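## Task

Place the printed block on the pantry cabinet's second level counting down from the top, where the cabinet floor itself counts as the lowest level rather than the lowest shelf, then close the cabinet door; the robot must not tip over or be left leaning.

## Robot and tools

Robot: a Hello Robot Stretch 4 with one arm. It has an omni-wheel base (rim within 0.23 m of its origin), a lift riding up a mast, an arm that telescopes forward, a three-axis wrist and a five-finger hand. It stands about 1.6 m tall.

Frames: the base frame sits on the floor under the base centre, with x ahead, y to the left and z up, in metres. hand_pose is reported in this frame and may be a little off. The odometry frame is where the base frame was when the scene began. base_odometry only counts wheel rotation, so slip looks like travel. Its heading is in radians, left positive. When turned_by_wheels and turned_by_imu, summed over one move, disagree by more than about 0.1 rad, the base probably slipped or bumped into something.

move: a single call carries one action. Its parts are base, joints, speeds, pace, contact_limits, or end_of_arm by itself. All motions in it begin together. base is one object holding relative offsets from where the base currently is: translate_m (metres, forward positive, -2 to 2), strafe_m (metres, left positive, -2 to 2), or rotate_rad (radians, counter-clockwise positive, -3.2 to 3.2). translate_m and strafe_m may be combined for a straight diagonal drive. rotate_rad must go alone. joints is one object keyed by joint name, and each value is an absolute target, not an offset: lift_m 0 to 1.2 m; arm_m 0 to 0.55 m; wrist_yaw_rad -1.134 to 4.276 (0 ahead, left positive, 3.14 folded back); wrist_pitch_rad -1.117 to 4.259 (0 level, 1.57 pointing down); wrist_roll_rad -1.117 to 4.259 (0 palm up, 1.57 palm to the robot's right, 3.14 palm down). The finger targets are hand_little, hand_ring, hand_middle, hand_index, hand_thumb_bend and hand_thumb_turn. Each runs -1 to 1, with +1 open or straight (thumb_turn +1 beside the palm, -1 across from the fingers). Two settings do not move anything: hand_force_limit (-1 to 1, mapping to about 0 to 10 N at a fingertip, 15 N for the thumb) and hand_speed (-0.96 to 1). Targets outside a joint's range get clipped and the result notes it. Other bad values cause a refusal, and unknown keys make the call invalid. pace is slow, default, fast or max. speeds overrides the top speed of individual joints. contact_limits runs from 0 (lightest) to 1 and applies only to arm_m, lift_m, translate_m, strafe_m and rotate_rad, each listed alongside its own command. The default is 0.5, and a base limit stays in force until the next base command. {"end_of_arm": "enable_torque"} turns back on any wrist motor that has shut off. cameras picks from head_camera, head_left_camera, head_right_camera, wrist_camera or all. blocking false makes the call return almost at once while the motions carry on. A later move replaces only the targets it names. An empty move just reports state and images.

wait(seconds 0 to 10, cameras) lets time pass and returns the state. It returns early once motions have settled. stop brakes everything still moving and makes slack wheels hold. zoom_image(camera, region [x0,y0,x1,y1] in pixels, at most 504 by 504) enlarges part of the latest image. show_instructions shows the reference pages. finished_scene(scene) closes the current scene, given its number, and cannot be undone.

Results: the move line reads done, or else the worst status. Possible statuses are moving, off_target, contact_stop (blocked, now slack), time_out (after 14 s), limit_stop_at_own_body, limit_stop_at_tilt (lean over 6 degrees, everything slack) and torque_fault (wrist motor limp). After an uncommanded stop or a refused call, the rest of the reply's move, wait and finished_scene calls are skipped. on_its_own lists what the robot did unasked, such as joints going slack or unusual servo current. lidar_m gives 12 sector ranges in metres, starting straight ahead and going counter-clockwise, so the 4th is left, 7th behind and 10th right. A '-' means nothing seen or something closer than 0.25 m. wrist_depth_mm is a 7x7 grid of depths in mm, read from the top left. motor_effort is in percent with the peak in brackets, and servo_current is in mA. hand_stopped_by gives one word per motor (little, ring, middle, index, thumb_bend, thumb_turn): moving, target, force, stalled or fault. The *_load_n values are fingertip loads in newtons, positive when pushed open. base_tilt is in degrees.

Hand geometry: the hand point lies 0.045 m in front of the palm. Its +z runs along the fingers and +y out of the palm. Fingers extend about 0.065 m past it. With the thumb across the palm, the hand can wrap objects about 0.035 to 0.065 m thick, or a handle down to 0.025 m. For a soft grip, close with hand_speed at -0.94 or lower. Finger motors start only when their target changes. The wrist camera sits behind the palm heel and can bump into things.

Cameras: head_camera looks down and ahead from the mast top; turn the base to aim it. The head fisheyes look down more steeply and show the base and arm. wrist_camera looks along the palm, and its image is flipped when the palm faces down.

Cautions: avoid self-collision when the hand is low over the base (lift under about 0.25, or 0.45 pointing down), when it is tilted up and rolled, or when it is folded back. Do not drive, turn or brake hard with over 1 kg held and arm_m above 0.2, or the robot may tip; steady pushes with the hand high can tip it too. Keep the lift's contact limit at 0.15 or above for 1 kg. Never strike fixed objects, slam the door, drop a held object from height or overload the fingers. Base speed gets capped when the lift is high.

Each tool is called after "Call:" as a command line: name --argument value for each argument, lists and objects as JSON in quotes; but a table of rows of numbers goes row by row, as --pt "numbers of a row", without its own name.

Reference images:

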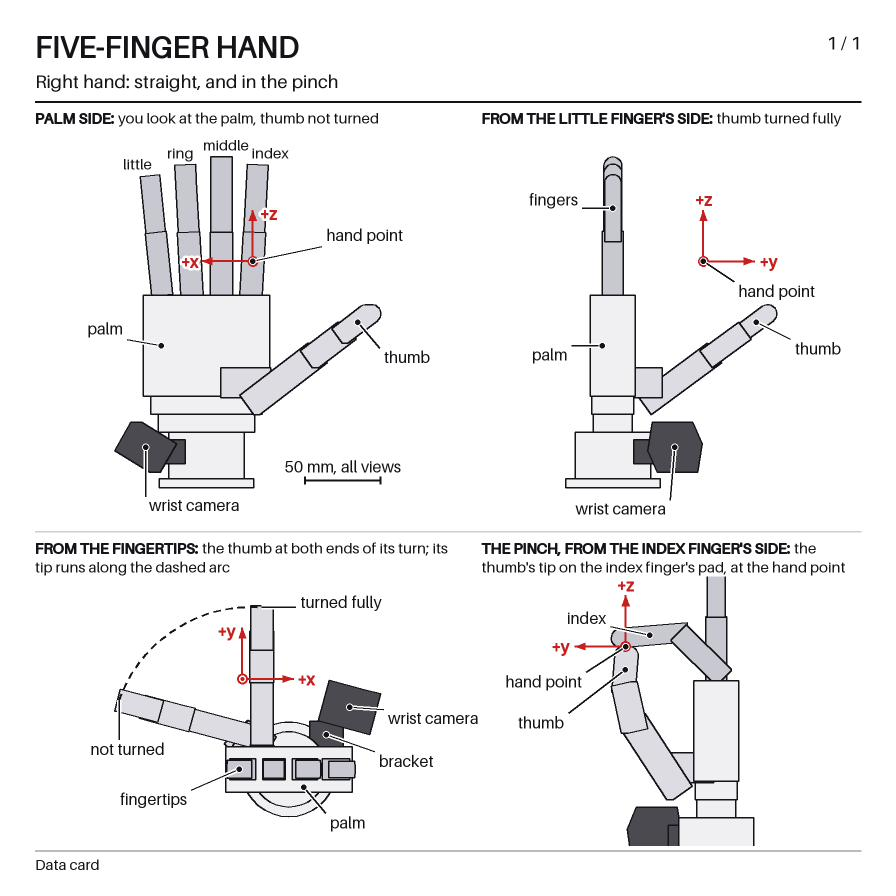

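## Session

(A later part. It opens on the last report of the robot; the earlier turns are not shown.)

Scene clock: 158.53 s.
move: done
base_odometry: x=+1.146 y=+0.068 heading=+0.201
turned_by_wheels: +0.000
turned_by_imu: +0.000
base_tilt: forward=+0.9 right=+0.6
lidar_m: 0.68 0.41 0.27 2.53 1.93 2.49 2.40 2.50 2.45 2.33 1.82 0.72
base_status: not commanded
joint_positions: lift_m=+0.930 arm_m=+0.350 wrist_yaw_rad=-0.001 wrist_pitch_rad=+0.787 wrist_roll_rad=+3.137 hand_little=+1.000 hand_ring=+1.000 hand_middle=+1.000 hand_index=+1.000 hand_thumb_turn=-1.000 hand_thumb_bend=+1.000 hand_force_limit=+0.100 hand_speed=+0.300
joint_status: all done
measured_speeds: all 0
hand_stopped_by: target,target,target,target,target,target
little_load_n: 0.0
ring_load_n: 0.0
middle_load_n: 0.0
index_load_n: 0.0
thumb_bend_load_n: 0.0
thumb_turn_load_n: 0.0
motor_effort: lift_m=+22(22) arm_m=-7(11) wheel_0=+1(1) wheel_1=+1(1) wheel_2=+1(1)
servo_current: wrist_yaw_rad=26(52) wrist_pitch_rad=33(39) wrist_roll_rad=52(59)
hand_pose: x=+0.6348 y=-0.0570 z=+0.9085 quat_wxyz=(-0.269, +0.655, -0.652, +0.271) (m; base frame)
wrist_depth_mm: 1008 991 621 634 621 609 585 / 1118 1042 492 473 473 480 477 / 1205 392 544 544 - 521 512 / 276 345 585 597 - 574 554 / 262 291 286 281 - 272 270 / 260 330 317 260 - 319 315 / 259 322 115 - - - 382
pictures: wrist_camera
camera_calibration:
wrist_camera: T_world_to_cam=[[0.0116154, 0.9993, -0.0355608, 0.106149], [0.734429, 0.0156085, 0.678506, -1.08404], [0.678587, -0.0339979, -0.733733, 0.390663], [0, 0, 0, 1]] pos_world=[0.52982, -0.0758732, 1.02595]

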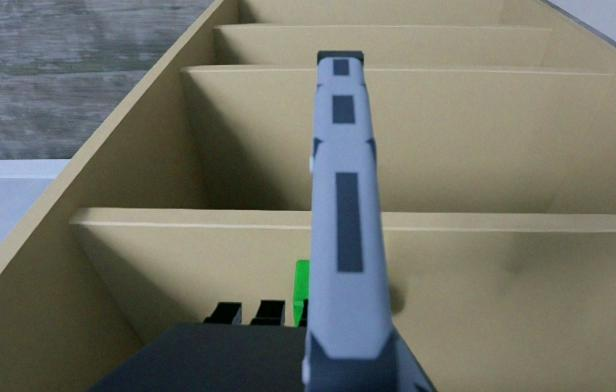

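Call:
move --base '{"translate_m":-0.5}' --joints '{"arm_m":0.01,"hand_thumb_turn":1.0}' --pace "fast" --cameras '["head_camera"]'

Call:
move --base '{"strafe_m":0.63}' --joints '{"lift_m":0.42,"wrist_pitch_rad":0.0,"hand_little":-1,"hand_ring":-1,"hand_middle":-1,"hand_index":-1}' --pace "fast" --cameras '["head_camera"]'

Scene clock: 164.20 s.
move: done
base_odometry: x=+0.656 y=-0.032 heading=+0.201
turned_by_wheels: +0.000
turned_by_imu: +0.001
base_tilt: forward=+1.0 right=+0.5
lidar_m: 1.13 0.65 2.49 1.75 1.81 1.97 1.89 1.94 2.44 2.34 2.44 1.83
base_status: done
joint_positions: lift_m=+0.930 arm_m=+0.010 wrist_yaw_rad=-0.001 wrist_pitch_rad=+0.787 wrist_roll_rad=+3.137 hand_little=+1.000 hand_ring=+1.000 hand_middle=+1.000 hand_index=+1.000 hand_thumb_turn=+1.000 hand_thumb_bend=+1.000 hand_force_limit=+0.100 hand_speed=+0.300
joint_status: all done
measured_speeds: all 0
hand_stopped_by: target,target,target,target,target,target
little_load_n: 0.0
ring_load_n: 0.0
middle_load_n: 0.0
index_load_n: 0.0
thumb_bend_load_n: 0.0
thumb_turn_load_n: 0.0
motor_effort: lift_m=+22(22) arm_m=-7(11) wheel_0=-2(9) wheel_1=-2(10) wheel_2=+1(12)
servo_current: wrist_yaw_rad=33(52) wrist_pitch_rad=39(39) wrist_roll_rad=46(72)
hand_pose: x=+0.2948 y=-0.0570 z=+0.9086 quat_wxyz=(-0.269, +0.655, -0.652, +0.271) (m; base frame)
wrist_depth_mm: 1008 1008 976 976 946 946 931 / 1118 1098 1098 1060 1060 1025 1025 / 1229 1205 1182 1205 1182 917 1138 / 1430 1397 1366 1366 1336 842 1229 / 1618 1618 1576 1336 1336 831 - / - 1808 1182 1397 1397 1008 - / - - 115 - - - -
pictures: head_camera

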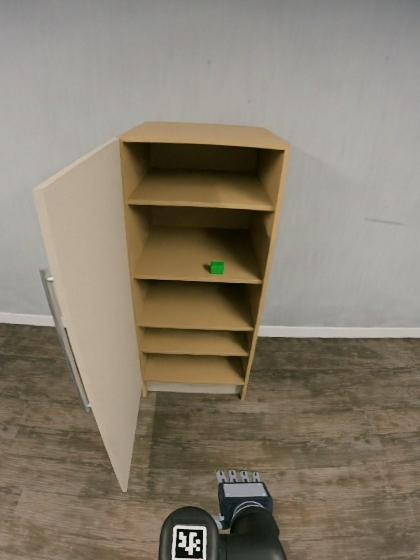

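Scene clock: 167.17 s.
move: done
base_odometry: x=+0.531 y=+0.586 heading=+0.201
turned_by_wheels: +0.000
turned_by_imu: +0.002
base_tilt: forward=+1.0 right=+0.6
lidar_m: 1.21 1.81 1.98 1.13 1.15 1.58 1.88 1.98 2.70 2.98 2.52 0.68
base_status: done
joint_positions: lift_m=+0.420 arm_m=+0.010 wrist_yaw_rad=-0.001 wrist_pitch_rad=+0.008 wrist_roll_rad=+3.137 hand_little=-1.000 hand_ring=-1.000 hand_middle=-1.000 hand_index=-1.000 hand_thumb_turn=+1.000 hand_thumb_bend=+1.000 hand_force_limit=+0.100 hand_speed=+0.300
joint_status: all done
measured_speeds: all 0
hand_stopped_by: target,target,target,target,target,target
little_load_n: 0.0
ring_load_n: 0.0
middle_load_n: 0.0
index_load_n: 0.0
thumb_bend_load_n: 0.0
thumb_turn_load_n: 0.0
motor_effort: lift_m=+15(18) arm_m=-7(8) wheel_0=+1(11) wheel_1=+0(13) wheel_2=+1(2)
servo_current: wrist_yaw_rad=39(52) wrist_pitch_rad=46(156) wrist_roll_rad=59(65)
hand_pose: x=+0.4021 y=-0.0572 z=+0.5363 quat_wxyz=(-0.496, +0.503, -0.501, +0.499) (m; base frame)
wrist_depth_mm: 991 466 931 1025 1008 991 976 / 1025 473 809 1336 1308 1308 1255 / 382 477 831 - - - - / 387 488 768 109 - - - / 387 492 127 116 123 - - / 389 492 141 140 138 - - / 370 436 114 - - - -
pictures: head_camera

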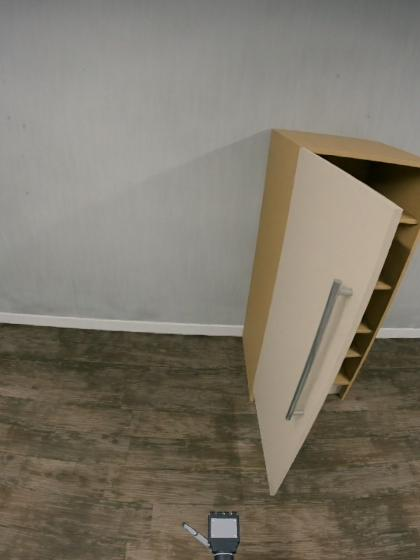

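Call:
move --base '{"strafe_m":-0.46}' --joints '{"arm_m":0.45}' --pace "slow" --speeds '{"arm_m":0.6}' --contact_limits '{"strafe_m":0.2}' --cameras '["head_camera"]'

Scene clock: 173.57 s.
move: done
base_odometry: x=+0.622 y=+0.135 heading=+0.201
turned_by_wheels: +0.000
turned_by_imu: +0.000
base_tilt: forward=+1.0 right=+0.6
lidar_m: 0.83 1.84 2.47 1.60 1.63 1.95 1.89 1.94 2.61 2.52 2.52 0.78
base_status: done
joint_positions: lift_m=+0.420 arm_m=+0.450 wrist_yaw_rad=+0.001 wrist_pitch_rad=+0.008 wrist_roll_rad=+3.137 hand_little=-1.000 hand_ring=-1.000 hand_middle=-1.000 hand_index=-1.000 hand_thumb_turn=+1.000 hand_thumb_bend=+1.000 hand_force_limit=+0.100 hand_speed=+0.300
joint_status: all done
measured_speeds: all 0
hand_stopped_by: target,target,target,target,target,target
little_load_n: 0.0
ring_load_n: 0.0
middle_load_n: 0.0
index_load_n: 0.0
thumb_bend_load_n: 0.0
thumb_turn_load_n: 0.0
motor_effort: lift_m=+15(16) arm_m=+6(13) wheel_0=+2(12) wheel_1=-3(9) wheel_2=+1(7)
servo_current: wrist_yaw_rad=46(52) wrist_pitch_rad=39(59) wrist_roll_rad=46(72)
contact_limits: strafe_m 0.2
hand_pose: x=+0.8416 y=-0.0566 z=+0.5363 quat_wxyz=(-0.497, +0.504, -0.500, +0.499) (m; base frame)
wrist_depth_mm: 163 185 220 267 342 452 946 / 160 185 218 265 338 439 - / 159 185 218 264 336 433 - / 158 184 212 247 332 430 - / 158 186 120 116 123 424 - / 157 182 140 140 140 402 - / 158 172 114 - - - -
pictures: head_camera

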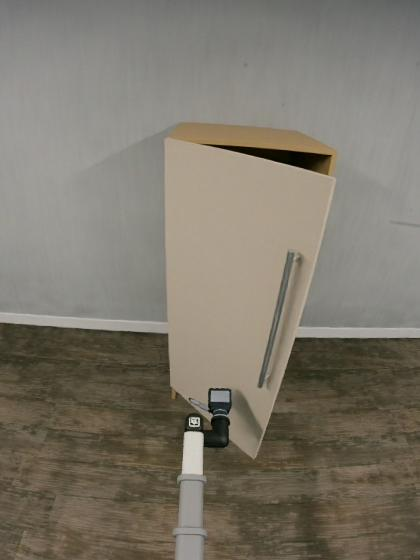

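Call:
move --base '{"translate_m":0.27,"strafe_m":-0.13}' --pace "slow" --contact_limits '{"translate_m":0.2}' --cameras '["head_camera"]'

Call:
move --base '{"translate_m":0.06}' --pace "slow" --contact_limits '{"translate_m":0.0}' --cameras '["head_camera","wrist_camera"]'

Call:
zoom_image --camera "head_camera" --region '[80, 110, 340, 240]'

Scene clock: 178.77 s.
move: done
base_odometry: x=+0.913 y=+0.061 heading=+0.201
turned_by_wheels: +0.000
turned_by_imu: +0.000
base_tilt: forward=+1.1 right=+0.6
lidar_m: 0.90 0.93 2.11 2.04 1.79 2.23 2.16 2.24 2.48 2.39 2.13 0.88
base_status: done
joint_positions: lift_m=+0.420 arm_m=+0.450 wrist_yaw_rad=+0.001 wrist_pitch_rad=+0.008 wrist_roll_rad=+3.137 hand_little=-1.000 hand_ring=-1.000 hand_middle=-1.000 hand_index=-1.000 hand_thumb_turn=+1.000 hand_thumb_bend=+1.000 hand_force_limit=+0.100 hand_speed=+0.300
joint_status: not commanded
measured_speeds: all 0
hand_stopped_by: target,target,target,target,target,target
little_load_n: 0.0
ring_load_n: 0.0
middle_load_n: 0.0
index_load_n: 0.0
thumb_bend_load_n: 0.0
thumb_turn_load_n: 0.0
motor_effort: lift_m=+15(16) arm_m=+6(7) wheel_0=+2(13) wheel_1=+3(8) wheel_2=-3(7)
servo_current: wrist_yaw_rad=46(52) wrist_pitch_rad=39(52) wrist_roll_rad=52(72)
contact_limits: translate_m 0.2
hand_pose: x=+0.8416 y=-0.0567 z=+0.5363 quat_wxyz=(-0.497, +0.503, -0.501, +0.499) (m; base frame)
wrist_depth_mm: 237 234 231 229 225 223 221 / 234 231 229 225 223 220 219 / 231 229 225 223 220 217 215 / 228 225 224 220 217 215 213 / 225 223 121 116 135 213 - / 223 220 140 139 211 211 - / 220 218 115 - - - -
pictures: head_camera

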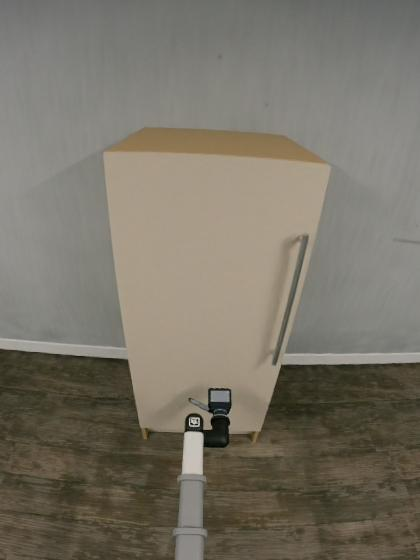

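Scene clock: 180.60 s.
move: done
base_odometry: x=+0.971 y=+0.073 heading=+0.201
turned_by_wheels: +0.000
turned_by_imu: +0.000
base_tilt: forward=+1.0 right=+0.5
lidar_m: 0.83 0.85 2.04 2.29 1.80 2.28 2.22 2.30 2.47 2.39 2.04 0.83
base_status: done
joint_positions: lift_m=+0.420 arm_m=+0.450 wrist_yaw_rad=+0.001 wrist_pitch_rad=+0.008 wrist_roll_rad=+3.137 hand_little=-1.000 hand_ring=-1.000 hand_middle=-1.000 hand_index=-1.000 hand_thumb_turn=+1.000 hand_thumb_bend=+1.000 hand_force_limit=+0.100 hand_speed=+0.300
joint_status: not commanded
measured_speeds: all 0
hand_stopped_by: target,target,target,target,target,target
little_load_n: 0.0
ring_load_n: 0.0
middle_load_n: 0.0
index_load_n: 0.0
thumb_bend_load_n: 0.0
thumb_turn_load_n: 0.0
motor_effort: lift_m=+15(16) arm_m=+6(7) wheel_0=+1(6) wheel_1=+2(7) wheel_2=-2(7)
servo_current: wrist_yaw_rad=33(52) wrist_pitch_rad=46(52) wrist_roll_rad=46(65)
contact_limits: translate_m 0
hand_pose: x=+0.8416 y=-0.0567 z=+0.5363 quat_wxyz=(-0.497, +0.503, -0.501, +0.499) (m; base frame)
wrist_depth_mm: 173 171 168 167 164 163 - / 171 169 167 164 162 161 159 / 168 167 164 162 160 158 158 / 166 164 163 160 159 157 156 / 165 162 127 125 155 155 - / 162 161 141 140 141 - - / 160 159 115 - - - -
pictures: head_camera, wrist_camera
camera_calibration:
wrist_camera: T_world_to_cam=[[0.0313005, 0.999351, -0.0178464, 0.0640459], [0.0462676, 0.0163874, 0.998795, -0.576007], [0.998439, -0.0320885, -0.0457246, -0.660808], [0, 0, 0, 1]] pos_world=[0.684422, -0.0757694, 0.54624]

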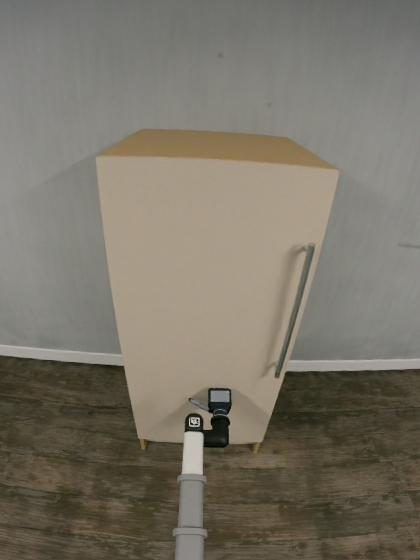

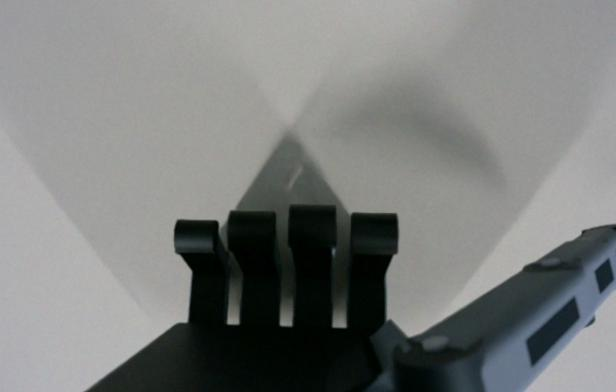

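Scaled by 1.938 from the camera's 420x560 image, which has a finer 1200x1600 frame.

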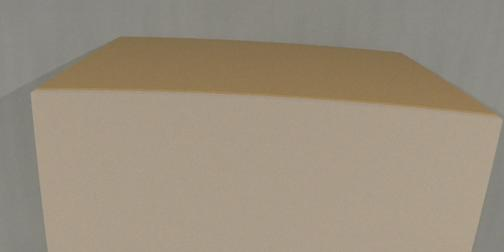

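Call:
move --base '{"translate_m":0.04}' --pace "slow" --contact_limits '{"translate_m":0.0}' --cameras '["head_camera"]'

Call:
zoom_image --camera "head_camera" --region '[80, 110, 340, 240]'

Scene clock: 182.00 s.
move: contact_stop
base_odometry: x=+0.971 y=+0.075 heading=+0.187
turned_by_wheels: -0.014
turned_by_imu: -0.007
base_tilt: forward=+1.1 right=+0.6
lidar_m: 0.83 0.88 2.01 2.34 1.80 2.27 2.22 2.29 2.50 2.39 2.04 0.84
base_status: translate_m contact_stop (by the wheels' count: +0.000 of +0.040)
joint_positions: lift_m=+0.420 arm_m=+0.450 wrist_yaw_rad=-0.002 wrist_pitch_rad=+0.008 wrist_roll_rad=+3.137 hand_little=-1.000 hand_ring=-1.000 hand_middle=-1.000 hand_index=-1.000 hand_thumb_turn=+1.000 hand_thumb_bend=+1.000 hand_force_limit=+0.100 hand_speed=+0.300
joint_status: not commanded
measured_speeds: all 0
hand_stopped_by: target,target,target,target,target,target
little_load_n: 0.0
ring_load_n: 0.0
middle_load_n: 0.0
index_load_n: 0.0
thumb_bend_load_n: 0.0
thumb_turn_load_n: -0.5
on_its_own: the wheels are slack since a contact_stop
motor_effort: lift_m=+15(16) arm_m=+7(7) wheel_0=+0(9) wheel_1=+0(12) wheel_2=+0(15)
servo_current: wrist_yaw_rad=46(65) wrist_pitch_rad=46(52) wrist_roll_rad=46(65)
contact_limits: translate_m 0
hand_pose: x=+0.8414 y=-0.0572 z=+0.5364 quat_wxyz=(-0.497, +0.503, -0.501, +0.499) (m; base frame)
wrist_depth_mm: 176 174 171 169 166 163 - / 174 172 168 167 164 162 160 / 172 169 167 164 162 160 - / 169 167 164 163 160 158 157 / 167 166 127 124 157 156 - / 166 163 141 140 141 155 - / 163 162 115 - - - -
pictures: head_camera

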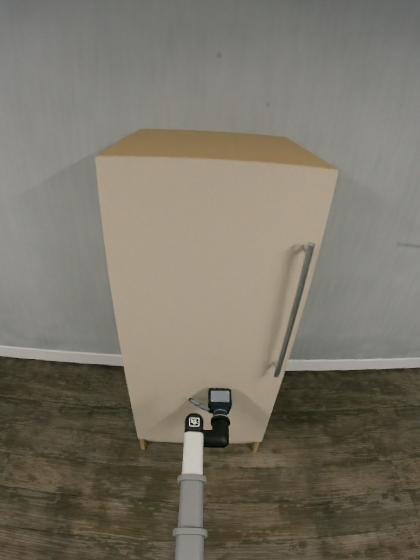

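Scaled by 1.938 from the camera's 420x560 image, which has a finer 1200x1600 frame.

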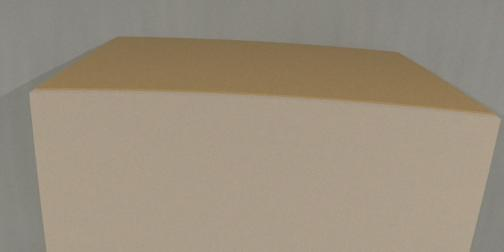

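Call:
move --base '{"translate_m":-0.12}' --cameras '["head_camera"]'

Call:
zoom_image --camera "head_camera" --region '[80, 100, 360, 320]'

Scene clock: 184.07 s.
move: done
base_odometry: x=+0.854 y=+0.053 heading=+0.187
turned_by_wheels: +0.000
turned_by_imu: +0.000
base_tilt: forward=+1.0 right=+0.6
lidar_m: 0.94 0.97 2.17 1.98 1.75 2.17 2.11 2.16 2.50 2.39 2.24 0.96
base_status: done
joint_positions: lift_m=+0.420 arm_m=+0.450 wrist_yaw_rad=-0.002 wrist_pitch_rad=+0.008 wrist_roll_rad=+3.137 hand_little=-1.000 hand_ring=-1.000 hand_middle=-1.000 hand_index=-1.000 hand_thumb_turn=+1.000 hand_thumb_bend=+1.000 hand_force_limit=+0.100 hand_speed=+0.300
joint_status: not commanded
measured_speeds: all 0
hand_stopped_by: target,target,target,target,target,target
little_load_n: 0.0
ring_load_n: 0.0
middle_load_n: 0.0
index_load_n: 0.0
thumb_bend_load_n: 0.0
thumb_turn_load_n: 0.0
motor_effort: lift_m=+15(16) arm_m=+7(7) wheel_0=-1(7) wheel_1=-2(8) wheel_2=+0(10)
servo_current: wrist_yaw_rad=46(52) wrist_pitch_rad=39(52) wrist_roll_rad=39(65)
hand_pose: x=+0.8414 y=-0.0572 z=+0.5364 quat_wxyz=(-0.497, +0.503, -0.501, +0.499) (m; base frame)
wrist_depth_mm: 306 303 298 293 289 283 281 / 303 298 293 290 285 279 277 / 300 294 289 285 282 278 274 / 294 291 286 282 277 274 271 / 291 287 121 116 123 271 - / 287 285 140 139 140 - - / 285 282 115 - - - -
pictures: head_camera

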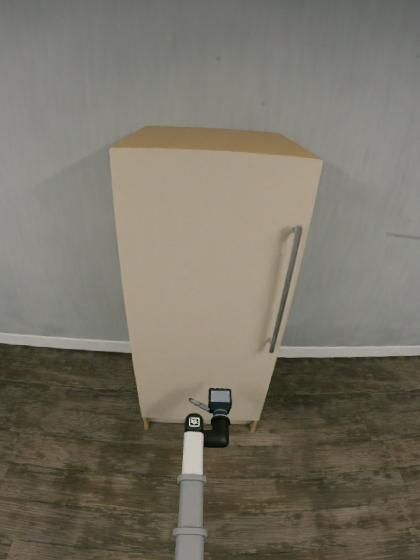

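Scaled by 1.800 from the camera's 420x560 image, which has a finer 1200x1600 frame.

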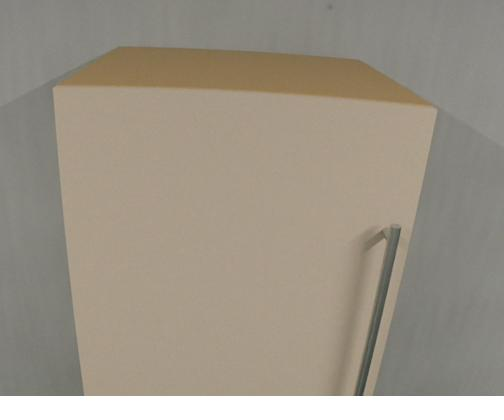

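Call:
finished_scene --scene 2

The scene is finished: the task was done.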